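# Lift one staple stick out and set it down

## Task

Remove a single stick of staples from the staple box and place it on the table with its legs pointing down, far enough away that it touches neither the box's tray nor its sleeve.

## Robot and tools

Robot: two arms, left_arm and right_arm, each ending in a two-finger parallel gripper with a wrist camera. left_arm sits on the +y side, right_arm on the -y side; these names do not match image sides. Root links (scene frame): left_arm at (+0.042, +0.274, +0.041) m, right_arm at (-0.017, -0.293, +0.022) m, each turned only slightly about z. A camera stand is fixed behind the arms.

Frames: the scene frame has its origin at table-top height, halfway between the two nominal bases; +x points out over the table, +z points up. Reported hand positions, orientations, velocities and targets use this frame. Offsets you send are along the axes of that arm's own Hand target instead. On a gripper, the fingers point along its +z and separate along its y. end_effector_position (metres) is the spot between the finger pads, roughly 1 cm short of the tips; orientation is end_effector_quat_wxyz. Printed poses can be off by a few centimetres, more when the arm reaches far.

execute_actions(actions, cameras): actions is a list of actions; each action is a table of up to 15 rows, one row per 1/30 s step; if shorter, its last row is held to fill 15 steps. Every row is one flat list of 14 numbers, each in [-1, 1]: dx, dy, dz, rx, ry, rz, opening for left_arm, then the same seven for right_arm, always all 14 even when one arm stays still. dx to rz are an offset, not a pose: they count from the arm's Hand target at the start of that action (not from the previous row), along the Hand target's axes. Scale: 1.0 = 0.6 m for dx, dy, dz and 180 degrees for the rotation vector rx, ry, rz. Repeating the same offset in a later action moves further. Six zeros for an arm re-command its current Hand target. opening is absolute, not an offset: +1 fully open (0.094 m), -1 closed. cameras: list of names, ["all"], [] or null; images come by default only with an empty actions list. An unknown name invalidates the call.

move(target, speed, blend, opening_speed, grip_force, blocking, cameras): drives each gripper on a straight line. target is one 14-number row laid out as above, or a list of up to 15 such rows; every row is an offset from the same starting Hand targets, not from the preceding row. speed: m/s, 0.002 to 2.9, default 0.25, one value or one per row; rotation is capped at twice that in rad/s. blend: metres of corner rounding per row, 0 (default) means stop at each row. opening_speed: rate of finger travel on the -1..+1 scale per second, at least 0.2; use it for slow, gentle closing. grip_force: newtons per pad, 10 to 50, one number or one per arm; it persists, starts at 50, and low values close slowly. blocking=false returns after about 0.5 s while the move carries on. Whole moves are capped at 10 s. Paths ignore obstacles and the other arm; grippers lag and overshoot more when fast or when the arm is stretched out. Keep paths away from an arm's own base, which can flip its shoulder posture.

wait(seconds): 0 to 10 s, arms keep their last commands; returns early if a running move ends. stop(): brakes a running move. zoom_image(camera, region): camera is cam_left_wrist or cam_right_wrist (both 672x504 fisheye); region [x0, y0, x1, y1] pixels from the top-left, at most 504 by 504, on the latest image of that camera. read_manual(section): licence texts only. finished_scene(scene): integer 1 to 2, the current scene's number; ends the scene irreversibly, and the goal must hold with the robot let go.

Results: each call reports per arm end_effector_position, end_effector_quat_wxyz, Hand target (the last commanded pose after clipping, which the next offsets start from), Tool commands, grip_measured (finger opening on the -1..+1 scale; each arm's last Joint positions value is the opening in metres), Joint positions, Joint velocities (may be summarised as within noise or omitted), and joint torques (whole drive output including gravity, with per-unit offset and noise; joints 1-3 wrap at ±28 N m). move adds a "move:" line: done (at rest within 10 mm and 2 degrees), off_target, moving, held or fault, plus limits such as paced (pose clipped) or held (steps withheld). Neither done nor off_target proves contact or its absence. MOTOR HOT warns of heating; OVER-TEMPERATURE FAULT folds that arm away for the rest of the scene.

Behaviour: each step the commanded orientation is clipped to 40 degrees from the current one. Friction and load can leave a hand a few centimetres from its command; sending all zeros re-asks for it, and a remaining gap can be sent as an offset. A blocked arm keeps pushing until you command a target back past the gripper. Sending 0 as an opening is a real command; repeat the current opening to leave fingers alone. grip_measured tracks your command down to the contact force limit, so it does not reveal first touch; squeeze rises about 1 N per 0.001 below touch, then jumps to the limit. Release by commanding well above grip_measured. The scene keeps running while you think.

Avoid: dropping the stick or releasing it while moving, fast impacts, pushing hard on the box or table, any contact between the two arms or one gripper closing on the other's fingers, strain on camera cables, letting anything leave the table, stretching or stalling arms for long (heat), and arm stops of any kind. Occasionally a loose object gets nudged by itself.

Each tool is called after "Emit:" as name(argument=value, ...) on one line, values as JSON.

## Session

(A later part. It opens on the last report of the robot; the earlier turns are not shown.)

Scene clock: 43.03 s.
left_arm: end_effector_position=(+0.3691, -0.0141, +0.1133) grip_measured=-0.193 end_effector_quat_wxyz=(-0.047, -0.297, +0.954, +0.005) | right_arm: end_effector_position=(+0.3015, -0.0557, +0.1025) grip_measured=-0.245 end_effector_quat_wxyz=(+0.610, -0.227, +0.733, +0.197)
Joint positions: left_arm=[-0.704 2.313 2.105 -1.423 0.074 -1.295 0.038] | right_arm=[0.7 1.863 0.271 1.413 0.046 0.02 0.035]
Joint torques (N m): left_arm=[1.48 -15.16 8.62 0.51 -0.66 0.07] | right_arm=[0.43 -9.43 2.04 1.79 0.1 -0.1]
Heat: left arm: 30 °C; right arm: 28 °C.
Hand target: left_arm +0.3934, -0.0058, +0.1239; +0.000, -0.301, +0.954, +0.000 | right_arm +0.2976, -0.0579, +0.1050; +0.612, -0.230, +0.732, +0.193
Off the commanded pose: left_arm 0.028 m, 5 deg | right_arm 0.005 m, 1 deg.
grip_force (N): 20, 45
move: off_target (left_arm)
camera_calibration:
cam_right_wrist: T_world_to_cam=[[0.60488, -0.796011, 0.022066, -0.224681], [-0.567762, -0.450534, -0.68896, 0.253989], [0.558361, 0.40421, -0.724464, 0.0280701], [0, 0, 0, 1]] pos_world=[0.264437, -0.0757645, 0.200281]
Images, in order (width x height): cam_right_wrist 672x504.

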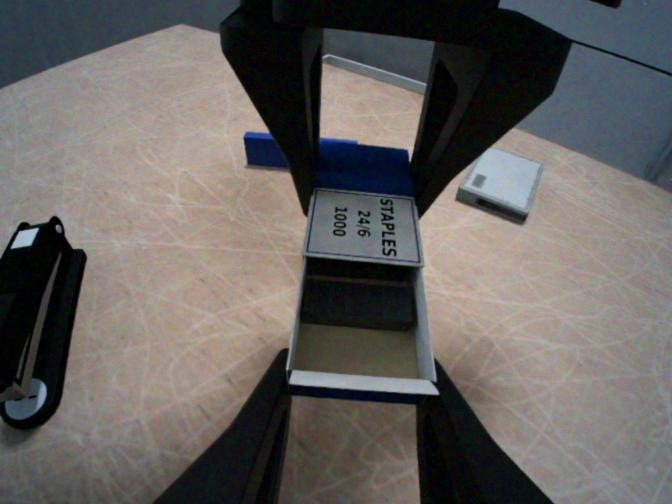

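Emit:
move(target=[-0.014,0,0,0,0,0,-0.197,0,0,0,0,0,0,-0.34], cameras=["cam_right_wrist"], speed=0.05)

Emit:
zoom_image(camera="cam_right_wrist", region=[220, 180, 490, 422])

Scene clock: 44.23 s.
left_arm: end_effector_position=(+0.3848, -0.0037, +0.1184) grip_measured=-0.193 end_effector_quat_wxyz=(-0.026, -0.299, +0.954, +0.005) | right_arm: end_effector_position=(+0.3018, -0.0557, +0.1043) grip_measured=-0.245 end_effector_quat_wxyz=(+0.613, -0.227, +0.731, +0.197)
Joint positions: left_arm=[-0.678 2.313 2.128 -1.423 0.038 -1.275 0.038] | right_arm=[0.7 1.863 0.271 1.42 0.047 0.018 0.035]
Joint torques (N m): left_arm=[0.83 -13.93 8.69 0.47 -0.37 0.05] | right_arm=[0.43 -9.42 2.06 1.73 0.08 -0.07]
Heat: left arm: 30 °C; right arm: 29 °C.
Hand target: left_arm +0.4003, -0.0009, +0.1239; +0.000, -0.301, +0.954, +0.000 | right_arm +0.2976, -0.0579, +0.1050; +0.612, -0.230, +0.732, +0.193
Off the commanded pose: left_arm 0.017 m, 3 deg | right_arm 0.005 m, 1 deg.
grip_force (N): 20, 45
move: off_target (left_arm)
camera_calibration:
cam_right_wrist: T_world_to_cam=[[0.604179, -0.796463, 0.0247855, -0.225034], [-0.563003, -0.44868, -0.694056, 0.254629], [0.56391, 0.40538, -0.719494, 0.0270795], [0, 0, 0, 1]] pos_world=[0.264047, -0.075962, 0.201788]
Images, in order (width x height): cam_right_wrist 672x504.

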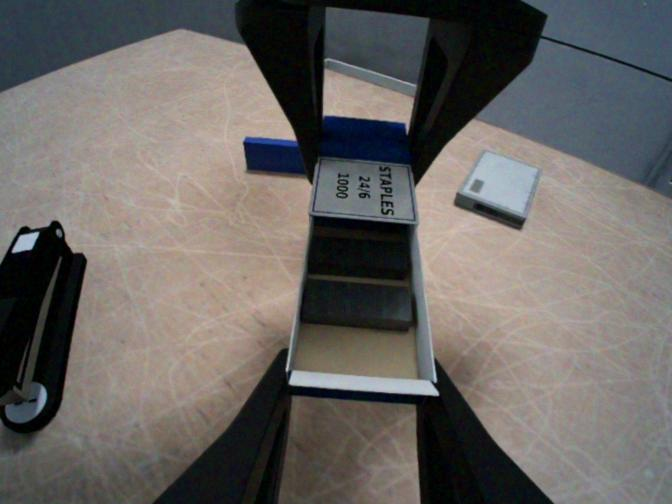

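Scaled by 1.867 from the camera's 672x504 image, which has a finer 960x720 frame.

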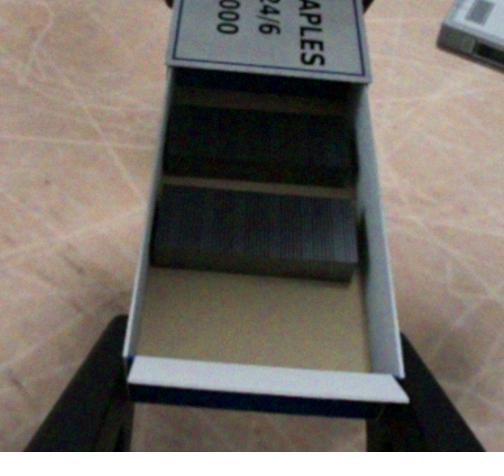

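Emit:
move(target=[0.02,0,0.004,0,0,0,-0.22,0,0,0,0,0,0,-0.34], cameras=[], speed=0.05, opening_speed=0.3)

Emit:
move(target=[0,0,0,0,0,0,-0.22,0,0,0,0,0,0,0.1], cameras=["all"], opening_speed=0.4)

Scene clock: 45.57 s.
left_arm: end_effector_position=(+0.3853, -0.0064, +0.1184) grip_measured=-0.202 end_effector_quat_wxyz=(-0.018, -0.297, +0.955, +0.005) | right_arm: end_effector_position=(+0.3013, -0.0565, +0.1035) grip_measured=-0.245 end_effector_quat_wxyz=(+0.613, -0.227, +0.732, +0.195)
Joint positions: left_arm=[-0.687 2.313 2.128 -1.415 0.024 -1.28 0.038] | right_arm=[0.7 1.863 0.268 1.421 0.049 0.016 0.035]
Joint torques (N m): left_arm=[-0.46 -15.27 5.82 0.61 -0.24 -0.12] | right_arm=[0.43 -9.4 2.28 1.73 0.06 -0.07]
Heat: left arm: 31 °C; right arm: 29 °C.
Hand target: left_arm +0.3905, -0.0079, +0.1216; +0.000, -0.301, +0.954, +0.000 | right_arm +0.2976, -0.0579, +0.1051; +0.612, -0.230, +0.732, +0.193
Off the commanded pose: left_arm 0.006 m, 2 deg | right_arm 0.004 m, 0 deg.
grip_force (N): 20, 45
move: done
No camera images: "cameras" was empty.

Scene clock: 46.87 s.
left_arm: end_effector_position=(+0.3882, -0.0076, +0.1183) grip_measured=-0.202 end_effector_quat_wxyz=(-0.013, -0.301, +0.954, +0.001) | right_arm: end_effector_position=(+0.3005, -0.0574, +0.1022) grip_measured=+0.097 end_effector_quat_wxyz=(+0.611, -0.227, +0.733, +0.194)
Joint positions: left_arm=[-0.687 2.313 2.128 -1.403 0.019 -1.288 0.038] | right_arm=[0.7 1.863 0.264 1.421 0.05 0.016 0.052]
Joint torques (N m): left_arm=[-0.46 -15.3 5.81 0.52 -0.21 -0.04] | right_arm=[0.43 -9.39 2.55 1.73 0.05 -0.07]
Heat: left arm: 31 °C; right arm: 28 °C.
Hand target: left_arm +0.3905, -0.0079, +0.1216; +0.000, -0.301, +0.954, +0.000 | right_arm +0.2976, -0.0579, +0.1050; +0.612, -0.230, +0.732, +0.193
Off the commanded pose: left_arm 0.004 m, 2 deg | right_arm 0.004 m, 0 deg.
grip_force (N): 20, 45
move: done
camera_calibration:
cam_left_wrist: T_world_to_cam=[[0.601879, -0.796933, -0.0513869, -0.22699], [-0.591254, -0.487946, 0.642128, 0.182784], [-0.536806, -0.3561, -0.764874, 0.399646], [0, 0, 0, 1]] pos_world=[0.459225, 0.0506068, 0.176644]
cam_right_wrist: T_world_to_cam=[[0.602342, -0.797802, 0.0263728, -0.225183], [-0.567235, -0.451041, -0.689062, 0.252347], [0.561631, 0.400092, -0.724222, 0.0278402], [0, 0, 0, 1]] pos_world=[0.263141, -0.0769717, 0.199984]

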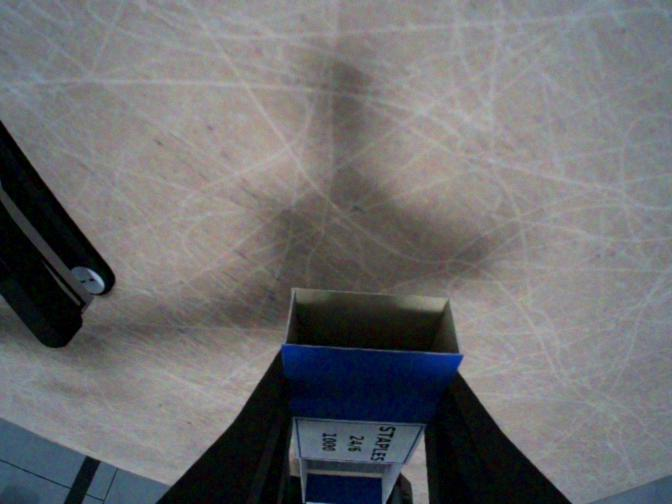

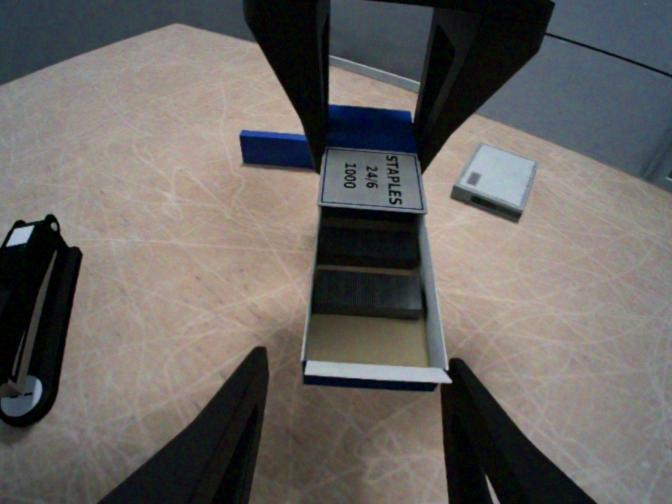

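Emit:
move(target=[[0,0,0,0,0,0,-0.22,-0.06,0,-0.13,0,0,0,0.1],[0,0,0.08,0,0,0,-0.22,-0.15,-0.15,-0.2,0,0,0,0.1],[0,0,0.155,0,0,0,-0.22,-0.2,-0.3,-0.25,0,0,0,0.1]], cameras=["all"], speed=0.12, blend=[0.02,0.02,0])

Scene clock: 53.83 s.
left_arm: end_effector_position=(+0.3918, -0.0105, +0.0389) grip_measured=-0.202 end_effector_quat_wxyz=(-0.003, -0.300, +0.954, -0.013) | right_arm: end_effector_position=(+0.2959, -0.2770, +0.2430) grip_measured=+0.097 end_effector_quat_wxyz=(+0.612, -0.227, +0.733, +0.190)
Joint positions: left_arm=[-0.687 2.331 1.842 -1.065 0.019 -1.288 0.038] | right_arm=[-0.431 0.996 0.507 0.128 -1.045 -0.314 0.052]
Joint torques (N m): left_arm=[-0.46 -12.97 5.3 0.57 -0.21 -0.04] | right_arm=[-0.58 -1.94 9.98 1.31 -0.32 -0.13]
Heat: left arm: 32 °C; right arm: 29 °C.
Hand target: left_arm +0.3906, -0.0078, +0.0286; +0.000, -0.301, +0.954, +0.000 | right_arm +0.2973, -0.2781, +0.2493; +0.612, -0.230, +0.732, +0.193
Off the commanded pose: left_arm 0.011 m, 1 deg | right_arm 0.007 m, 1 deg.
grip_force (N): 20, 45
move: off_target (left_arm)
camera_calibration:
cam_left_wrist: T_world_to_cam=[[0.602786, -0.797687, -0.0185885, -0.237212], [-0.60826, -0.47447, 0.636316, 0.241586], [-0.5164, -0.372255, -0.771205, 0.331934], [0, 0, 0, 1]] pos_world=[0.461346, 0.0489688, 0.0978546]
cam_right_wrist: T_world_to_cam=[[0.59721, -0.801444, 0.0320611, -0.402165], [-0.567804, -0.450665, -0.68884, 0.247853], [0.566515, 0.393177, -0.724205, 0.216874], [0, 0, 0, 1]] pos_world=[0.258046, -0.295884, 0.340686]

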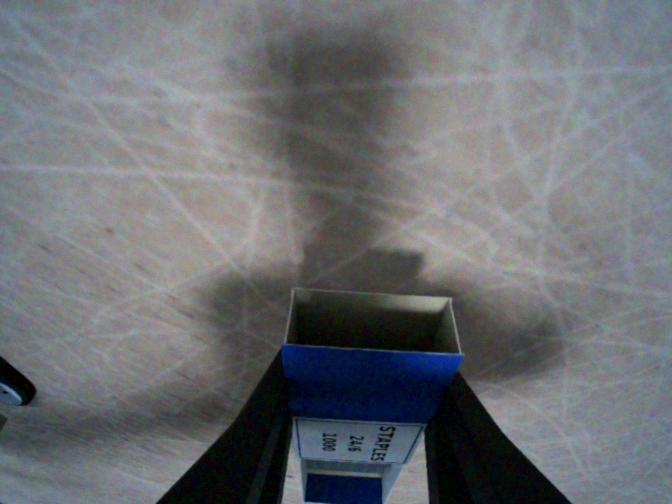

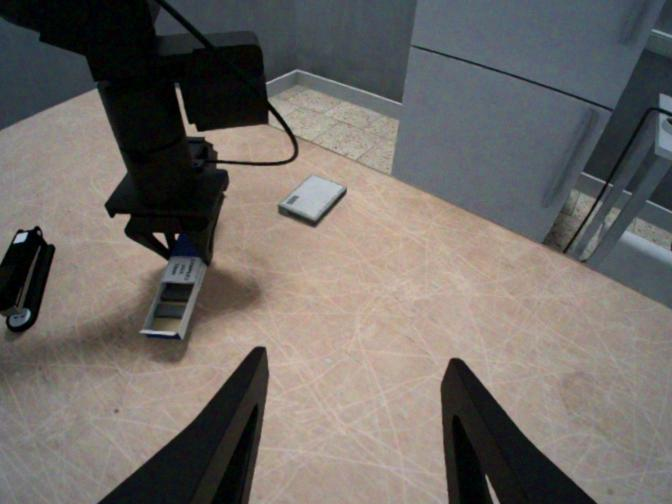

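Emit:
move(target=[0,0,0.034,0,0,0,-0.22,0,0,0,0,0,0,0.1], cameras=[], speed=0.06)

Emit:
move(target=[0,0,0.005,0,0,0,-0.22,0,0,0,0,0,0,0.1], cameras=["all"], speed=0.04)

Scene clock: 55.30 s.
left_arm: end_effector_position=(+0.3923, -0.0108, +0.0187) grip_measured=-0.202 end_effector_quat_wxyz=(-0.003, -0.301, +0.954, -0.013) | right_arm: end_effector_position=(+0.2958, -0.2769, +0.2429) grip_measured=+0.097 end_effector_quat_wxyz=(+0.612, -0.227, +0.733, +0.191)
Joint positions: left_arm=[-0.687 2.357 1.805 -1.001 0.019 -1.288 0.038] | right_arm=[-0.431 0.996 0.507 0.127 -1.046 -0.315 0.052]
Joint torques (N m): left_arm=[-0.47 -12.98 5.22 0.57 -0.21 -0.04] | right_arm=[-0.58 -1.95 10 1.29 -0.29 -0.08]
Heat: left arm: 32 °C; right arm: 29 °C.
Hand target: left_arm +0.3906, -0.0079, +0.0082; +0.000, -0.301, +0.954, +0.000 | right_arm +0.2973, -0.2781, +0.2493; +0.612, -0.230, +0.732, +0.193
Off the commanded pose: left_arm 0.011 m, 1 deg | right_arm 0.007 m, 0 deg.
grip_force (N): 20, 45
move: off_target (left_arm)
No camera images: "cameras" was empty.

Scene clock: 56.03 s.
left_arm: end_effector_position=(+0.3940, -0.0122, +0.0188) grip_measured=-0.202 end_effector_quat_wxyz=(-0.001, -0.301, +0.954, -0.016) | right_arm: end_effector_position=(+0.2958, -0.2769, +0.2429) grip_measured=+0.097 end_effector_quat_wxyz=(+0.612, -0.227, +0.733, +0.191)
Joint positions: left_arm=[-0.687 2.357 1.805 -0.992 0.019 -1.288 0.038] | right_arm=[-0.431 0.996 0.507 0.127 -1.046 -0.315 0.052]
Joint torques (N m): left_arm=[-0.46 -12.7 4.85 0.62 -0.2 -0.04] | right_arm=[-0.58 -1.95 10 1.3 -0.29 -0.08]
Heat: left arm: 32 °C; right arm: 29 °C.
Hand target: left_arm +0.3907, -0.0079, +0.0052; +0.000, -0.301, +0.954, +0.000 | right_arm +0.2973, -0.2781, +0.2493; +0.612, -0.230, +0.732, +0.193
Off the commanded pose: left_arm 0.015 m, 2 deg | right_arm 0.007 m, 0 deg.
grip_force (N): 20, 45
move: off_target (left_arm)
camera_calibration:
cam_left_wrist: T_world_to_cam=[[0.603181, -0.797545, -0.00976288, -0.240575], [-0.61262, -0.471092, 0.63464, 0.256601], [-0.510753, -0.376822, -0.772746, 0.314664], [0, 0, 0, 1]] pos_world=[0.463025, 0.0475858, 0.0779568]
cam_right_wrist: T_world_to_cam=[[0.597661, -0.80112, 0.0317493, -0.402075], [-0.567924, -0.450977, -0.688536, 0.247619], [0.565918, 0.39348, -0.724507, 0.217149], [0, 0, 0, 1]] pos_world=[0.258045, -0.295883, 0.340586]

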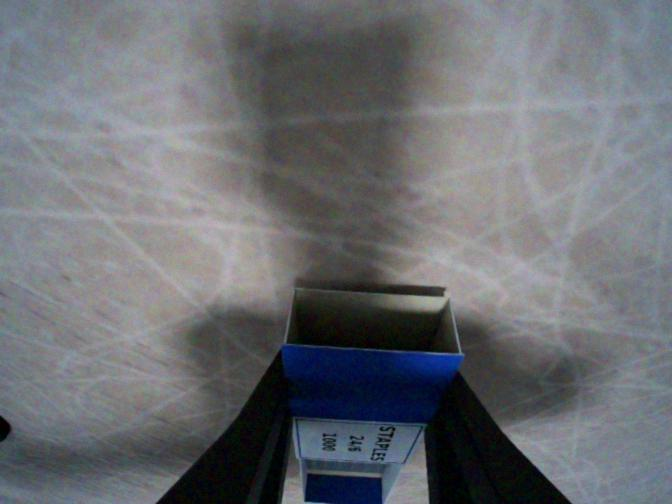

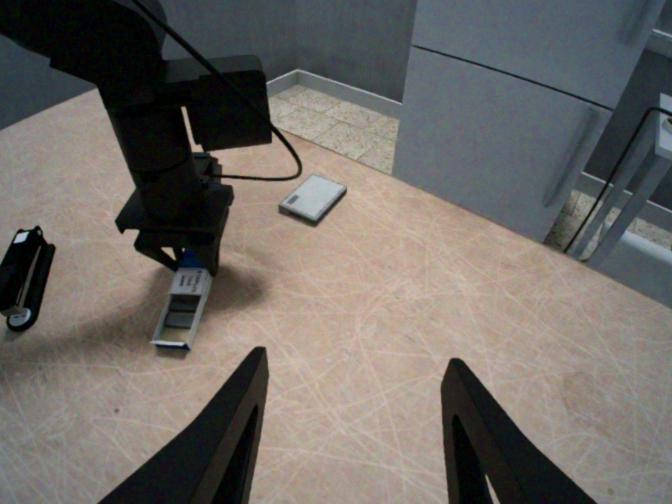

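Emit:
move(target=[0.006,0,0.004,0,0,0,-0.22,0,0,0,0,0,0,0.1], cameras=["cam_left_wrist"], speed=0.04)

Scene clock: 56.83 s.
left_arm: end_effector_position=(+0.3921, -0.0140, +0.0173) grip_measured=-0.202 end_effector_quat_wxyz=(-0.001, -0.301, +0.953, -0.017) | right_arm: end_effector_position=(+0.2958, -0.2769, +0.2429) grip_measured=+0.097 end_effector_quat_wxyz=(+0.612, -0.227, +0.733, +0.191)
Joint positions: left_arm=[-0.693 2.357 1.799 -0.986 0.019 -1.295 0.038] | right_arm=[-0.431 0.996 0.507 0.127 -1.046 -0.315 0.052]
Joint torques (N m): left_arm=[-0.59 -12.72 4.48 0.67 -0.21 -0.03] | right_arm=[-0.58 -1.95 10 1.29 -0.29 -0.07]
Heat: left arm: 32 °C; right arm: 29 °C.
Hand target: left_arm +0.3877, -0.0099, +0.0028; +0.000, -0.301, +0.954, +0.000 | right_arm +0.2973, -0.2781, +0.2493; +0.612, -0.230, +0.732, +0.193
Off the commanded pose: left_arm 0.016 m, 2 deg | right_arm 0.007 m, 0 deg.
grip_force (N): 20, 45
move: off_target (left_arm)
camera_calibration:
cam_left_wrist: T_world_to_cam=[[0.604176, -0.796795, -0.00945605, -0.241254], [-0.612096, -0.471659, 0.634726, 0.255305], [-0.510207, -0.377698, -0.772679, 0.311626], [0, 0, 0, 1]] pos_world=[0.461024, 0.0458874, 0.0764568]
Images, in order (width x height): cam_left_wrist 672x504.

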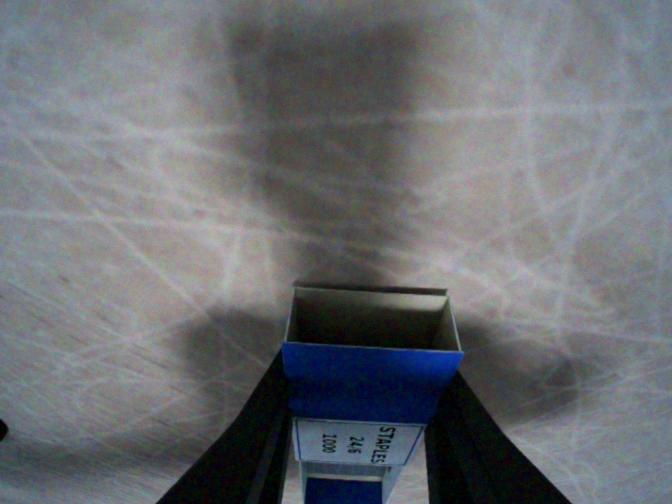

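Emit:
move(target=[0.004,0,0.004,0,0,0,-0.22,0,0,0,0,0,0,0.1], cameras=["cam_left_wrist"], speed=0.04)

Emit:
zoom_image(camera="cam_left_wrist", region=[250, 250, 500, 400])

Scene clock: 57.63 s.
left_arm: end_effector_position=(+0.3920, -0.0138, +0.0161) grip_measured=-0.202 end_effector_quat_wxyz=(+0.000, -0.303, +0.953, -0.017) | right_arm: end_effector_position=(+0.2958, -0.2769, +0.2429) grip_measured=+0.097 end_effector_quat_wxyz=(+0.612, -0.227, +0.733, +0.191)
Joint positions: left_arm=[-0.693 2.357 1.794 -0.979 0.019 -1.299 0.037] | right_arm=[-0.431 0.996 0.507 0.127 -1.046 -0.315 0.052]
Joint torques (N m): left_arm=[-1.01 -12.63 4.23 0.69 -0.21 -0.06] | right_arm=[-0.58 -1.95 10 1.3 -0.29 -0.07]
Heat: left arm: 32 °C; right arm: 29 °C.
Hand target: left_arm +0.3857, -0.0113, +0.0004; +0.000, -0.301, +0.954, +0.000 | right_arm +0.2973, -0.2781, +0.2493; +0.612, -0.230, +0.732, +0.193
Off the commanded pose: left_arm 0.017 m, 2 deg | right_arm 0.007 m, 0 deg.
grip_force (N): 20, 45
move: off_target (left_arm)
camera_calibration:
cam_left_wrist: T_world_to_cam=[[0.606876, -0.794751, -0.00849919, -0.242171], [-0.611147, -0.473458, 0.634301, 0.255749], [-0.508135, -0.379747, -0.77304, 0.309864], [0, 0, 0, 1]] pos_world=[0.46072, 0.0462904, 0.0752572]
Images, in order (width x height): cam_left_wrist 672x504.

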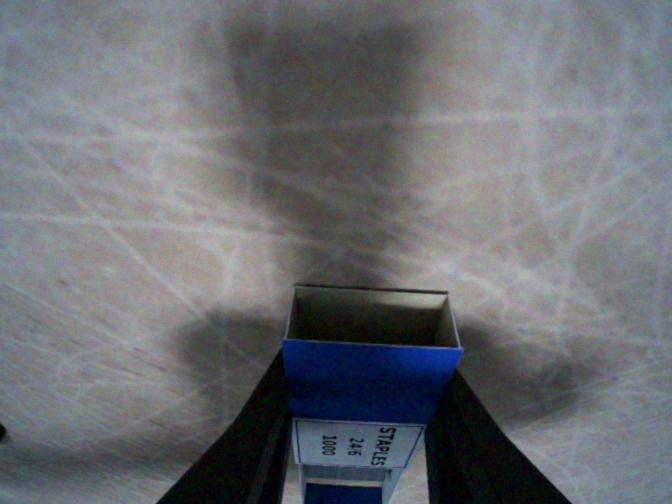

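Scaled by 2.016 from the camera's 672x504 image, which has a finer 960x720 frame.

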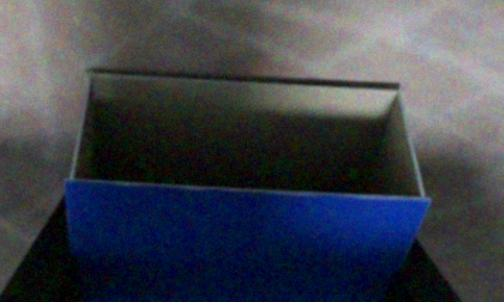

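Emit:
move(target=[0,0,0,0,0,0,-0.12,0,0,0,0,0,0,0.1], cameras=[], opening_speed=0.2)

Emit:
move(target=[0,0,0,0,0,0,0.2,0,0,0,0,0,0,0.1], cameras=["cam_left_wrist"], opening_speed=0.5)

Scene clock: 58.47 s.
left_arm: end_effector_position=(+0.3927, -0.0148, +0.0155) grip_measured=-0.122 end_effector_quat_wxyz=(+0.004, -0.302, +0.953, -0.017) | right_arm: end_effector_position=(+0.2958, -0.2769, +0.2429) grip_measured=+0.097 end_effector_quat_wxyz=(+0.612, -0.227, +0.733, +0.191)
Joint positions: left_arm=[-0.696 2.357 1.791 -0.972 0.012 -1.3 0.041] | right_arm=[-0.431 0.996 0.507 0.127 -1.046 -0.315 0.052]
Joint torques (N m): left_arm=[-0.73 -12.63 4.44 0.62 -0.14 -0.05] | right_arm=[-0.58 -1.95 9.99 1.3 -0.29 -0.08]
Heat: left arm: 32 °C; right arm: 30 °C.
Hand target: left_arm +0.3858, -0.0113, +0.0004; +0.000, -0.301, +0.954, +0.000 | right_arm +0.2973, -0.2781, +0.2493; +0.612, -0.230, +0.732, +0.193
Off the commanded pose: left_arm 0.017 m, 2 deg | right_arm 0.007 m, 0 deg.
grip_force (N): 20, 45
move: off_target (left_arm)
No camera images: "cameras" was empty.

Scene clock: 59.33 s.
left_arm: end_effector_position=(+0.3964, -0.0178, +0.0157) grip_measured=+0.198 end_effector_quat_wxyz=(+0.009, -0.302, +0.953, -0.025) | right_arm: end_effector_position=(+0.2958, -0.2769, +0.2429) grip_measured=+0.097 end_effector_quat_wxyz=(+0.612, -0.227, +0.733, +0.191)
Joint positions: left_arm=[-0.696 2.357 1.791 -0.952 0.012 -1.301 0.056] | right_arm=[-0.431 0.996 0.507 0.127 -1.046 -0.315 0.052]
Joint torques (N m): left_arm=[-0.75 -12.67 4.53 0.47 -0.15 -0.04] | right_arm=[-0.57 -1.95 10 1.29 -0.29 -0.08]
Heat: left arm: 32 °C; right arm: 30 °C.
Hand target: left_arm +0.3858, -0.0113, +0.0004; +0.000, -0.301, +0.954, +0.000 | right_arm +0.2973, -0.2781, +0.2493; +0.612, -0.230, +0.732, +0.193
Off the commanded pose: left_arm 0.020 m, 3 deg | right_arm 0.007 m, 0 deg.
grip_force (N): 20, 45
move: off_target (left_arm)
camera_calibration:
cam_left_wrist: T_world_to_cam=[[0.606117, -0.795258, 0.0136808, -0.248073], [-0.626133, -0.466467, 0.624793, 0.262944], [-0.49049, -0.387263, -0.780671, 0.303274], [0, 0, 0, 1]] pos_world=[0.463752, 0.0428203, 0.0758653]
Images, in order (width x height): cam_left_wrist 672x504.

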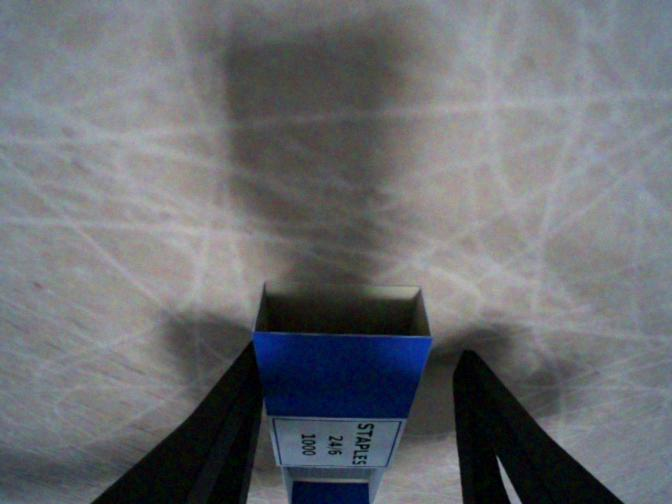

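Emit:
move(target=[[0,-0.006,0,0,0,0,0.3,0,0,0,0,0,0,0.1],[0,-0.006,-0.15,0,0,0,0.3,0,0,0,0,0,0,0.1],[0.118,-0.011,-0.24,0,0,0.5,0.3,0,0,0,0,0,0,0.1]], cameras=["cam_left_wrist"], speed=[0.1,0.1,0.35], blend=[0,0.02,0])

Emit:
zoom_image(camera="cam_left_wrist", region=[200, 130, 450, 380])

Scene clock: 64.33 s.
left_arm: end_effector_position=(+0.3273, -0.0528, +0.1201) grip_measured=+0.298 end_effector_quat_wxyz=(-0.029, +0.457, +0.889, +0.008) | right_arm: end_effector_position=(+0.2958, -0.2769, +0.2429) grip_measured=+0.097 end_effector_quat_wxyz=(+0.612, -0.227, +0.733, +0.191)
Joint positions: left_arm=[-0.863 2.304 2.119 -1.445 0.007 0.096 0.061] | right_arm=[-0.431 0.996 0.507 0.127 -1.046 -0.315 0.052]
Joint torques (N m): left_arm=[-0.29 -17.92 8.44 0.21 -0.11 0.06] | right_arm=[-0.58 -1.95 10 1.3 -0.29 -0.07]
Heat: left arm: 33 °C; right arm: 30 °C.
Hand target: left_arm +0.3314, -0.0574, +0.1444; +0.000, +0.461, +0.887, +0.000 | right_arm +0.2973, -0.2781, +0.2493; +0.612, -0.230, +0.732, +0.193
Off the commanded pose: left_arm 0.025 m, 4 deg | right_arm 0.007 m, 0 deg.
grip_force (N): 20, 45
move: off_target (left_arm)
camera_calibration:
cam_left_wrist: T_world_to_cam=[[-0.791599, -0.610314, -0.0297974, 0.236975], [-0.469065, 0.575695, 0.669741, 0.136402], [-0.391598, 0.544143, -0.741996, 0.349485], [0, 0, 0, 1]] pos_world=[0.388428, -0.124067, 0.175024]
Images, in order (width x height): cam_left_wrist 672x504.

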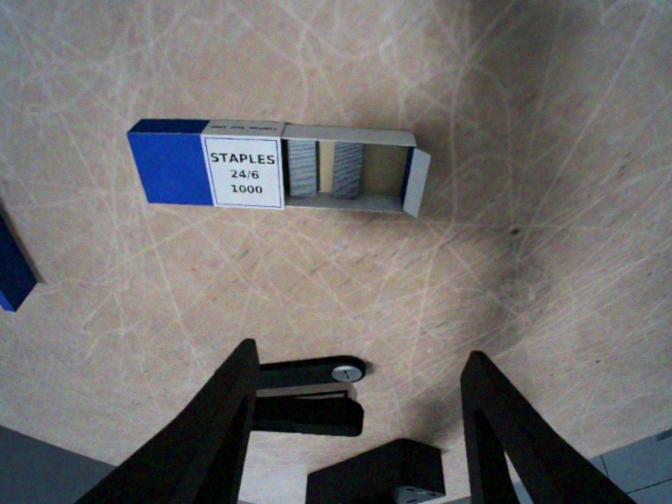

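Scaled by 2.016 from the camera's 672x504 image, which has a finer 960x720 frame.

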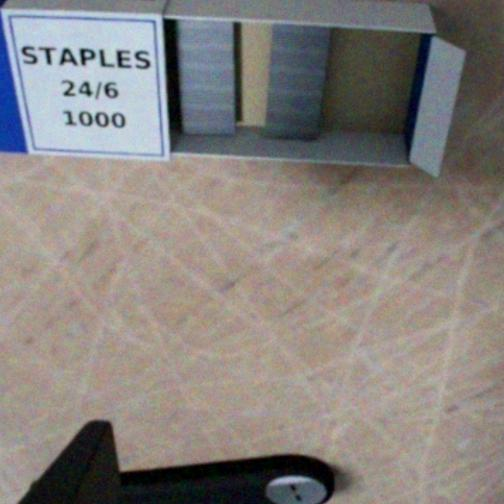

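Emit:
move(target=[0.0207,0.0035,0.17,0,0,0,-0.55,0,0,0,0,0,0,0.1], cameras=["cam_left_wrist"], speed=0.1)

Emit:
zoom_image(camera="cam_left_wrist", region=[220, 200, 470, 450])

Scene clock: 68.37 s.
left_arm: end_effector_position=(+0.3202, -0.0448, +0.0332) grip_measured=-0.548 end_effector_quat_wxyz=(-0.019, +0.461, +0.887, +0.004) | right_arm: end_effector_position=(+0.2958, -0.2769, +0.2429) grip_measured=+0.097 end_effector_quat_wxyz=(+0.612, -0.227, +0.733, +0.191)
Joint positions: left_arm=[-0.863 2.281 1.732 -1.06 0.007 0.105 0.021] | right_arm=[-0.431 0.996 0.507 0.127 -1.046 -0.315 0.052]
Joint torques (N m): left_arm=[0.38 -16.57 5 0.56 -0.11 0.07] | right_arm=[-0.58 -1.94 10 1.29 -0.29 -0.07]
Heat: left arm: 35 °C; right arm: 31 °C.
Hand target: left_arm +0.3259, -0.0460, +0.0422; +0.000, +0.461, +0.887, +0.000 | right_arm +0.2973, -0.2781, +0.2493; +0.612, -0.230, +0.732, +0.193
Off the commanded pose: left_arm 0.011 m, 2 deg | right_arm 0.007 m, 0 deg.
grip_force (N): 20, 45
move: off_target (left_arm)
camera_calibration:
cam_left_wrist: T_world_to_cam=[[-0.796268, -0.604158, -0.0308152, 0.235572], [-0.473299, 0.590456, 0.653719, 0.189237], [-0.376755, 0.535121, -0.756109, 0.273224], [0, 0, 0, 1]] pos_world=[0.380083, -0.115621, 0.0901384]
Images, in order (width x height): cam_left_wrist 672x504.

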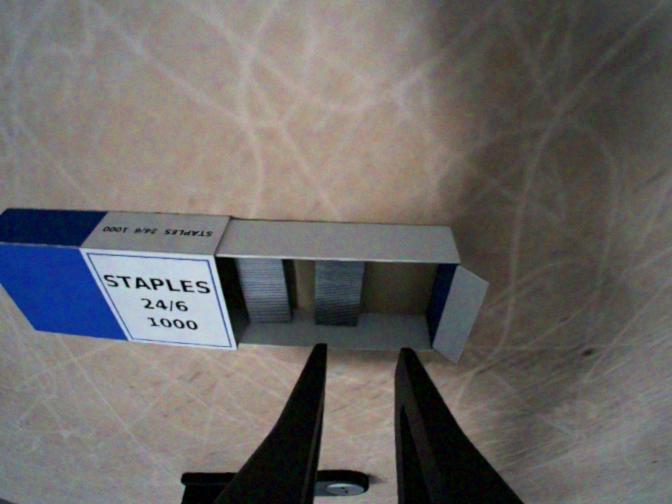

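Scaled by 2.016 from the camera's 672x504 image, which has a finer 960x720 frame.

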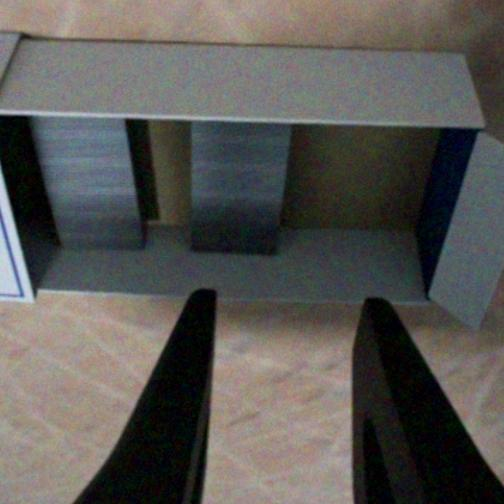

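Emit:
move(target=[0,0.009,0,0,0,0,-0.57,0,0,0,0,0,0,0.1], cameras=["cam_left_wrist"], speed=0.06)

Emit:
zoom_image(camera="cam_left_wrist", region=[220, 200, 470, 450])

Scene clock: 69.67 s.
left_arm: end_effector_position=(+0.3244, -0.0411, +0.0332) grip_measured=-0.568 end_effector_quat_wxyz=(-0.019, +0.460, +0.888, +0.004) | right_arm: end_effector_position=(+0.2958, -0.2769, +0.2429) grip_measured=+0.097 end_effector_quat_wxyz=(+0.612, -0.227, +0.733, +0.191)
Joint positions: left_arm=[-0.85 2.281 1.732 -1.06 0.006 0.117 0.02] | right_arm=[-0.431 0.996 0.507 0.127 -1.046 -0.315 0.052]
Joint torques (N m): left_arm=[0.31 -16.36 5.3 0.54 -0.09 0.08] | right_arm=[-0.57 -1.94 10 1.29 -0.29 -0.08]
Heat: left arm: 35 °C; right arm: 31 °C.
Hand target: left_arm +0.3305, -0.0428, +0.0422; +0.000, +0.461, +0.887, +0.000 | right_arm +0.2973, -0.2781, +0.2493; +0.612, -0.230, +0.732, +0.193
Off the commanded pose: left_arm 0.011 m, 2 deg | right_arm 0.007 m, 0 deg.
grip_force (N): 20, 45
move: off_target (left_arm)
camera_calibration:
cam_left_wrist: T_world_to_cam=[[-0.795781, -0.604803, -0.0307612, 0.240888], [-0.4738, 0.590167, 0.653618, 0.189209], [-0.377156, 0.534711, -0.7562, 0.272942], [0, 0, 0, 1]] pos_world=[0.384283, -0.111921, 0.0901385]
Images, in order (width x height): cam_left_wrist 672x504.

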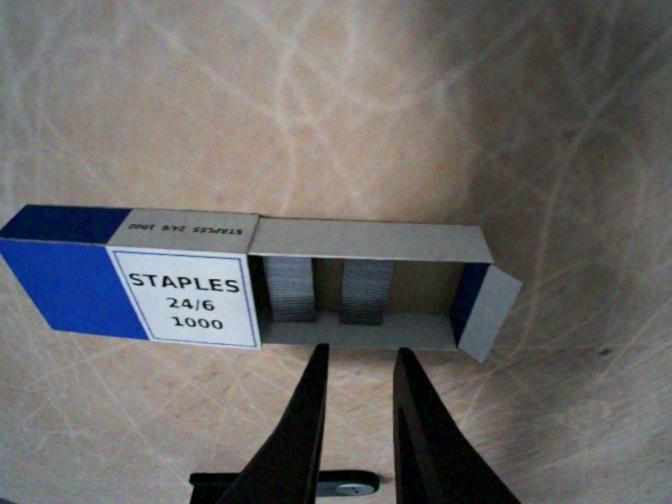

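Scaled by 2.016 from the camera's 672x504 image, which has a finer 960x720 frame.

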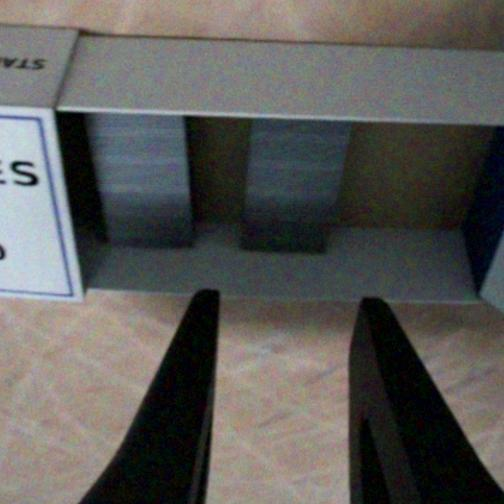

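Emit:
move(target=[0,-0.007,0,0,0,0,-0.61,0,0,0,0,0,0,0.1], cameras=["cam_left_wrist"], speed=0.06)

Emit:
zoom_image(camera="cam_left_wrist", region=[220, 200, 470, 450])

Scene clock: 70.73 s.
left_arm: end_effector_position=(+0.3244, -0.0411, +0.0332) grip_measured=-0.608 end_effector_quat_wxyz=(-0.019, +0.460, +0.887, +0.004) | right_arm: end_effector_position=(+0.2958, -0.2769, +0.2429) grip_measured=+0.097 end_effector_quat_wxyz=(+0.612, -0.227, +0.733, +0.191)
Joint positions: left_arm=[-0.85 2.281 1.732 -1.06 0.006 0.117 0.018] | right_arm=[-0.431 0.996 0.507 0.127 -1.046 -0.315 0.052]
Joint torques (N m): left_arm=[-0.42 -16.54 5.07 0.56 -0.1 -0.02] | right_arm=[-0.58 -1.95 10 1.29 -0.29 -0.07]
Heat: left arm: 35 °C; right arm: 31 °C.
Hand target: left_arm +0.3270, -0.0452, +0.0422; +0.000, +0.461, +0.887, +0.000 | right_arm +0.2973, -0.2781, +0.2493; +0.612, -0.230, +0.732, +0.193
Off the commanded pose: left_arm 0.010 m, 2 deg | right_arm 0.007 m, 0 deg.
grip_force (N): 20, 45
move: done
camera_calibration:
cam_left_wrist: T_world_to_cam=[[-0.796057, -0.604441, -0.030743, 0.241032], [-0.473508, 0.590371, 0.653646, 0.189117], [-0.37694, 0.534896, -0.756176, 0.272878], [0, 0, 0, 1]] pos_world=[0.384283, -0.111921, 0.0901385]
Images, in order (width x height): cam_left_wrist 672x504.

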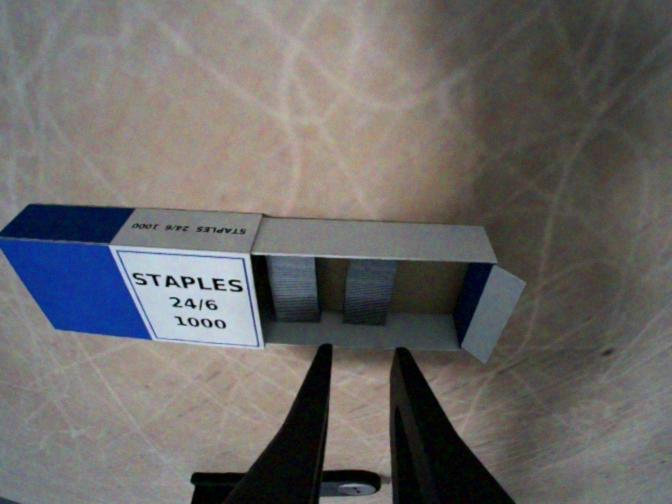

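Scaled by 2.016 from the camera's 672x504 image, which has a finer 960x720 frame.

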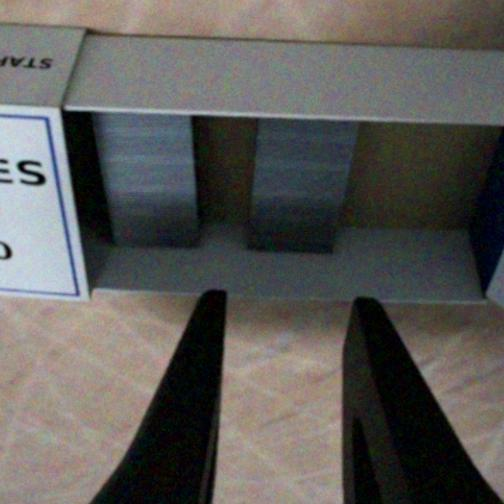

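Emit:
move(target=[0,-0.007,0,0,0,0,-0.61,0,0,0,0,0,0,0.1], cameras=["cam_left_wrist"], speed=0.06)

Emit:
zoom_image(camera="cam_left_wrist", region=[220, 200, 470, 450])

Scene clock: 71.60 s.
left_arm: end_effector_position=(+0.3220, -0.0435, +0.0332) grip_measured=-0.608 end_effector_quat_wxyz=(-0.018, +0.461, +0.887, +0.004) | right_arm: end_effector_position=(+0.2958, -0.2769, +0.2429) grip_measured=+0.097 end_effector_quat_wxyz=(+0.612, -0.227, +0.733, +0.191)
Joint positions: left_arm=[-0.858 2.281 1.732 -1.059 0.006 0.11 0.018] | right_arm=[-0.431 0.996 0.507 0.127 -1.046 -0.315 0.052]
Joint torques (N m): left_arm=[-0.61 -16.69 4.86 0.56 -0.1 -0.06] | right_arm=[-0.58 -1.95 10 1.3 -0.29 -0.08]
Heat: left arm: 36 °C; right arm: 31 °C.
Hand target: left_arm +0.3235, -0.0476, +0.0422; +0.000, +0.461, +0.887, +0.000 | right_arm +0.2973, -0.2781, +0.2493; +0.612, -0.230, +0.732, +0.193
Off the commanded pose: left_arm 0.010 m, 2 deg | right_arm 0.007 m, 0 deg.
grip_force (N): 20, 45
move: done
camera_calibration:
cam_left_wrist: T_world_to_cam=[[-0.796484, -0.603861, -0.0310567, 0.237848], [-0.473496, 0.590944, 0.653136, 0.189456], [-0.376051, 0.534918, -0.756604, 0.27292], [0, 0, 0, 1]] pos_world=[0.38178, -0.11432, 0.0901389]
Images, in order (width x height): cam_left_wrist 672x504.

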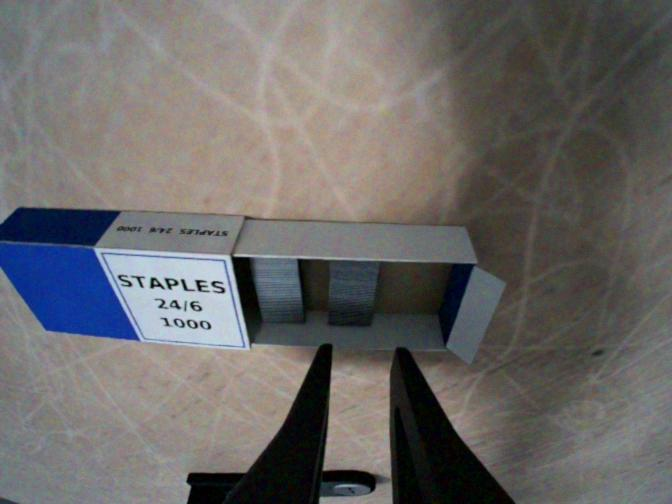

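Scaled by 2.016 from the camera's 672x504 image, which has a finer 960x720 frame.

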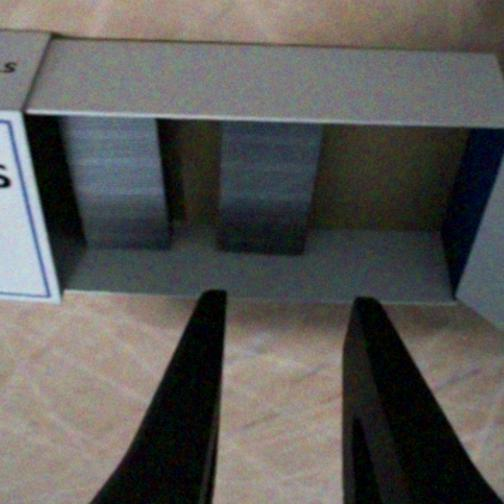

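Emit:
move(target=[0,0,0.025,0,0,0,-0.555,0,0,0,0,0,0,0.1], cameras=["cam_left_wrist"], speed=0.05)

Emit:
zoom_image(camera="cam_left_wrist", region=[220, 220, 470, 470])

Scene clock: 72.53 s.
left_arm: end_effector_position=(+0.3208, -0.0428, +0.0281) grip_measured=-0.557 end_effector_quat_wxyz=(-0.018, +0.461, +0.887, +0.003) | right_arm: end_effector_position=(+0.2958, -0.2769, +0.2429) grip_measured=+0.097 end_effector_quat_wxyz=(+0.612, -0.227, +0.733, +0.191)
Joint positions: left_arm=[-0.859 2.281 1.711 -1.036 0.006 0.109 0.021] | right_arm=[-0.431 0.996 0.507 0.127 -1.046 -0.315 0.052]
Joint torques (N m): left_arm=[-0.47 -14.82 4.25 0.85 -0.1 -0.04] | right_arm=[-0.58 -1.95 10 1.3 -0.29 -0.07]
Heat: left arm: 36 °C; right arm: 31 °C.
Hand target: left_arm +0.3237, -0.0477, +0.0273; +0.000, +0.461, +0.887, +0.000 | right_arm +0.2973, -0.2781, +0.2493; +0.612, -0.230, +0.732, +0.193
Off the commanded pose: left_arm 0.006 m, 2 deg | right_arm 0.007 m, 0 deg.
grip_force (N): 20, 45
move: done
camera_calibration:
cam_left_wrist: T_world_to_cam=[[-0.796663, -0.603616, -0.0312493, 0.237194], [-0.473992, 0.59183, 0.651973, 0.192011], [-0.375047, 0.534214, -0.757598, 0.26797], [0, 0, 0, 1]] pos_world=[0.380477, -0.113617, 0.0852398]
Images, in order (width x height): cam_left_wrist 672x504.

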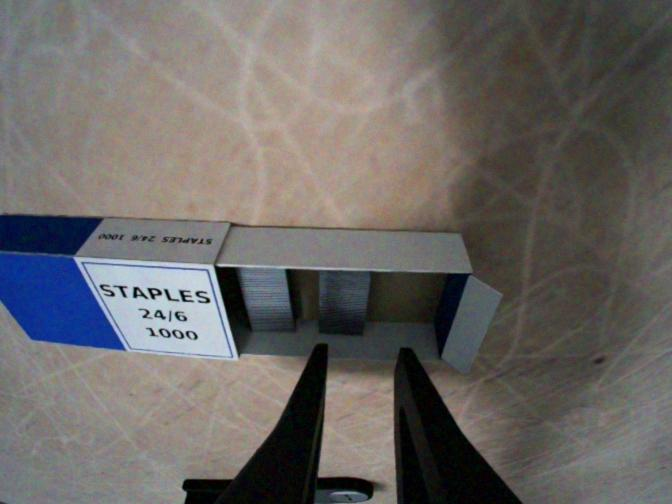

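Scaled by 2.016 from the camera's 672x504 image, which has a finer 960x720 frame.

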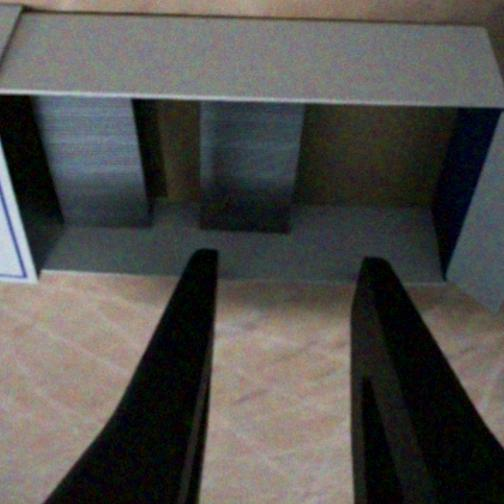

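Emit:
move(target=[0,0.011,0,0,0,0,-0.555,0,0,0,0,0,0,0.1], cameras=["cam_left_wrist"], speed=0.06)

Emit:
zoom_image(camera="cam_left_wrist", region=[220, 220, 470, 470])

Scene clock: 73.43 s.
left_arm: end_effector_position=(+0.3213, -0.0424, +0.0281) grip_measured=-0.557 end_effector_quat_wxyz=(-0.018, +0.462, +0.887, +0.003) | right_arm: end_effector_position=(+0.2958, -0.2769, +0.2429) grip_measured=+0.097 end_effector_quat_wxyz=(+0.612, -0.227, +0.733, +0.191)
Joint positions: left_arm=[-0.857 2.281 1.711 -1.036 0.006 0.113 0.021] | right_arm=[-0.431 0.996 0.507 0.127 -1.046 -0.315 0.052]
Joint torques (N m): left_arm=[0.59 -14.6 4.6 0.83 -0.11 0.07] | right_arm=[-0.58 -1.95 10 1.3 -0.29 -0.07]
Heat: left arm: 36 °C; right arm: 31 °C.
Hand target: left_arm +0.3290, -0.0440, +0.0273; +0.000, +0.461, +0.887, +0.000 | right_arm +0.2973, -0.2781, +0.2493; +0.612, -0.230, +0.732, +0.193
Off the commanded pose: left_arm 0.008 m, 2 deg | right_arm 0.007 m, 0 deg.
grip_force (N): 20, 45
move: done
camera_calibration:
cam_left_wrist: T_world_to_cam=[[-0.797806, -0.602113, -0.0310708, 0.238204], [-0.472786, 0.592803, 0.651965, 0.191627], [-0.374138, 0.534832, -0.757612, 0.267647], [0, 0, 0, 1]] pos_world=[0.380776, -0.113317, 0.0852399]
Images, in order (width x height): cam_left_wrist 672x504.

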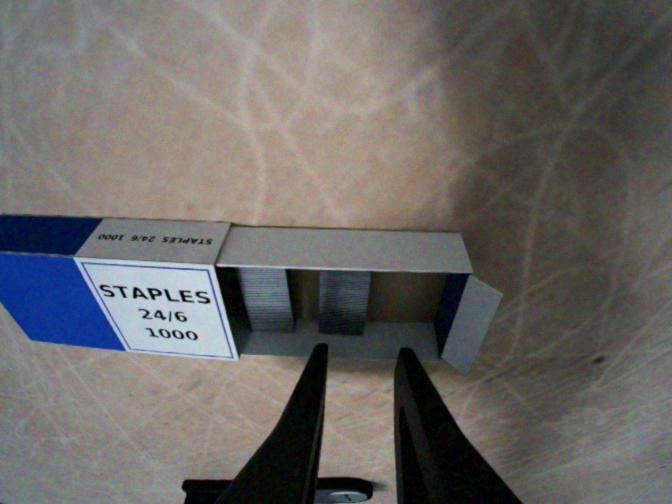

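Scaled by 2.016 from the camera's 672x504 image, which has a finer 960x720 frame.

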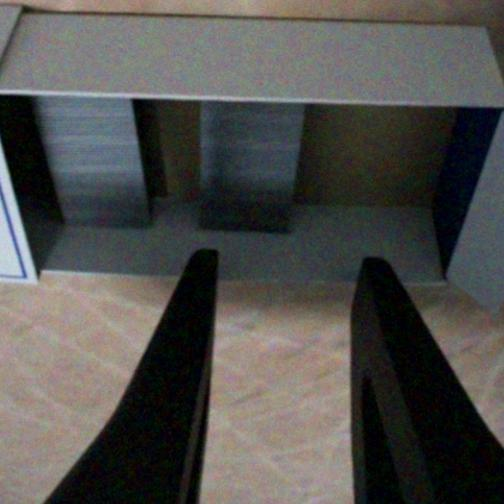

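Emit:
move(target=[0,0.006,0,0,0,0,-0.555,0,0,0,0,0,0,0.1], cameras=["cam_left_wrist"], speed=0.06)

Emit:
zoom_image(camera="cam_left_wrist", region=[220, 220, 470, 470])

Scene clock: 74.33 s.
left_arm: end_effector_position=(+0.3224, -0.0417, +0.0281) grip_measured=-0.557 end_effector_quat_wxyz=(-0.018, +0.464, +0.886, +0.003) | right_arm: end_effector_position=(+0.2958, -0.2769, +0.2429) grip_measured=+0.097 end_effector_quat_wxyz=(+0.612, -0.227, +0.733, +0.191)
Joint positions: left_arm=[-0.854 2.281 1.711 -1.036 0.007 0.121 0.021] | right_arm=[-0.431 0.996 0.507 0.127 -1.046 -0.315 0.052]
Joint torques (N m): left_arm=[1.01 -14.49 4.78 0.81 -0.11 0.07] | right_arm=[-0.59 -1.95 10 1.29 -0.29 -0.08]
Heat: left arm: 36 °C; right arm: 31 °C.
Hand target: left_arm +0.3320, -0.0419, +0.0273; +0.000, +0.461, +0.887, +0.000 | right_arm +0.2973, -0.2781, +0.2493; +0.612, -0.230, +0.732, +0.193
Off the commanded pose: left_arm 0.010 m, 2 deg | right_arm 0.007 m, 0 deg.
grip_force (N): 20, 45
move: done
camera_calibration:
cam_left_wrist: T_world_to_cam=[[-0.800341, -0.598793, -0.0300151, 0.240479], [-0.470094, 0.595677, 0.651292, 0.191042], [-0.37211, 0.535366, -0.758233, 0.26713], [0, 0, 0, 1]] pos_world=[0.381675, -0.112814, 0.0853406]
Images, in order (width x height): cam_left_wrist 672x504.

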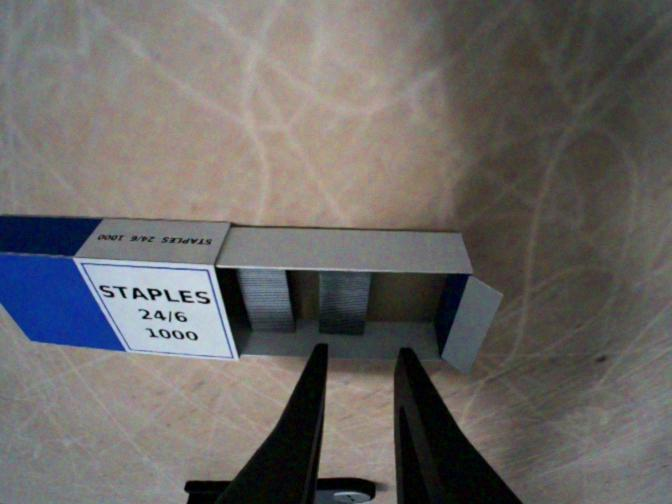

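Scaled by 2.016 from the camera's 672x504 image, which has a finer 960x720 frame.

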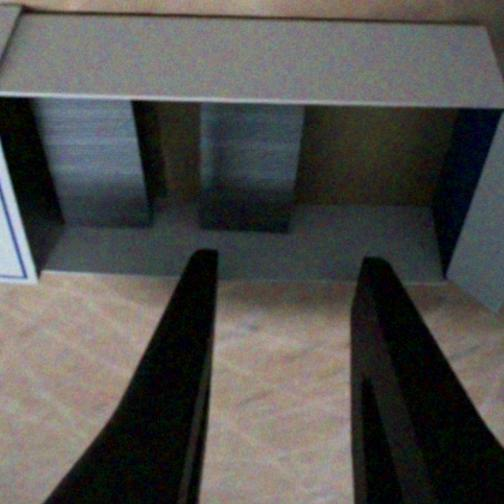

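Emit:
move(target=[0,0,-0.03,0,0,0,-0.555,0,0,0,0,0,0,0.1], cameras=[], speed=0.06)

Emit:
move(target=[-0.015,0,-0.01,0,0,0,-0.555,0,0,0,0,0,0,0.1], cameras=["cam_left_wrist"], speed=0.06)

Emit:
zoom_image(camera="cam_left_wrist", region=[220, 200, 470, 450])

Scene clock: 75.77 s.
left_arm: end_effector_position=(+0.3227, -0.0385, +0.0287) grip_measured=-0.557 end_effector_quat_wxyz=(-0.021, +0.461, +0.887, +0.004) | right_arm: end_effector_position=(+0.2958, -0.2769, +0.2429) grip_measured=+0.097 end_effector_quat_wxyz=(+0.612, -0.227, +0.733, +0.191)
Joint positions: left_arm=[-0.848 2.28 1.711 -1.045 0.007 0.121 0.021] | right_arm=[-0.431 0.996 0.507 0.127 -1.046 -0.315 0.052]
Joint torques (N m): left_arm=[0.53 -16.61 7.25 0.28 -0.12 0.07] | right_arm=[-0.58 -1.95 10 1.29 -0.29 -0.07]
Heat: left arm: 37 °C; right arm: 31 °C.
Hand target: left_arm +0.3320, -0.0419, +0.0454; +0.000, +0.461, +0.887, +0.000 | right_arm +0.2973, -0.2781, +0.2493; +0.612, -0.230, +0.732, +0.193
Off the commanded pose: left_arm 0.019 m, 3 deg | right_arm 0.007 m, 0 deg.
grip_force (N): 20, 45
move: off_target (left_arm)
No camera images: "cameras" was empty.

Scene clock: 76.83 s.
left_arm: end_effector_position=(+0.3303, -0.0469, +0.0445) grip_measured=-0.557 end_effector_quat_wxyz=(-0.009, +0.462, +0.887, +0.000) | right_arm: end_effector_position=(+0.2958, -0.2769, +0.2429) grip_measured=+0.097 end_effector_quat_wxyz=(+0.612, -0.227, +0.733, +0.191)
Joint positions: left_arm=[-0.848 2.28 1.778 -1.086 0.007 0.121 0.021] | right_arm=[-0.431 0.996 0.507 0.127 -1.046 -0.315 0.052]
Joint torques (N m): left_arm=[0.34 -14.02 8.14 0.32 -0.11 0.05] | right_arm=[-0.58 -1.95 10 1.3 -0.29 -0.07]
Heat: left arm: 37 °C; right arm: 31 °C.
Hand target: left_arm +0.3371, -0.0492, +0.0513; +0.000, +0.461, +0.887, +0.000 | right_arm +0.2973, -0.2781, +0.2493; +0.612, -0.230, +0.732, +0.193
Off the commanded pose: left_arm 0.010 m, 1 deg | right_arm 0.007 m, 0 deg.
grip_force (N): 20, 45
move: done
camera_calibration:
cam_left_wrist: T_world_to_cam=[[-0.796994, -0.603167, -0.0314717, 0.242982], [-0.480595, 0.60175, 0.637907, 0.191469], [-0.365826, 0.523533, -0.76947, 0.283109], [0, 0, 0, 1]] pos_world=[0.389243, -0.116875, 0.103351]
Images, in order (width x height): cam_left_wrist 672x504.

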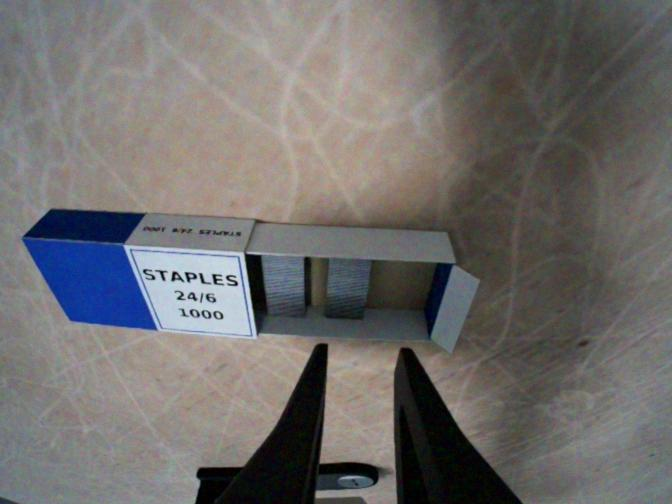

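Scaled by 2.016 from the camera's 672x504 image, which has a finer 960x720 frame.

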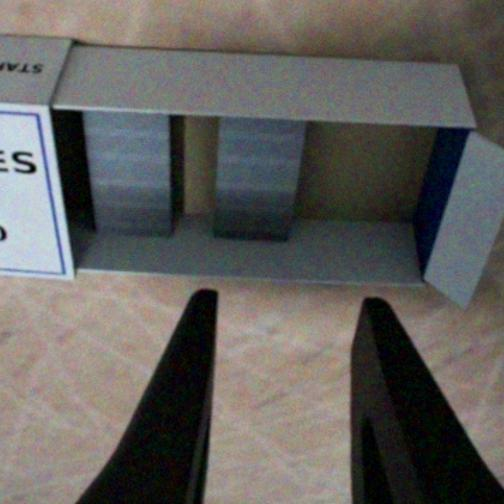

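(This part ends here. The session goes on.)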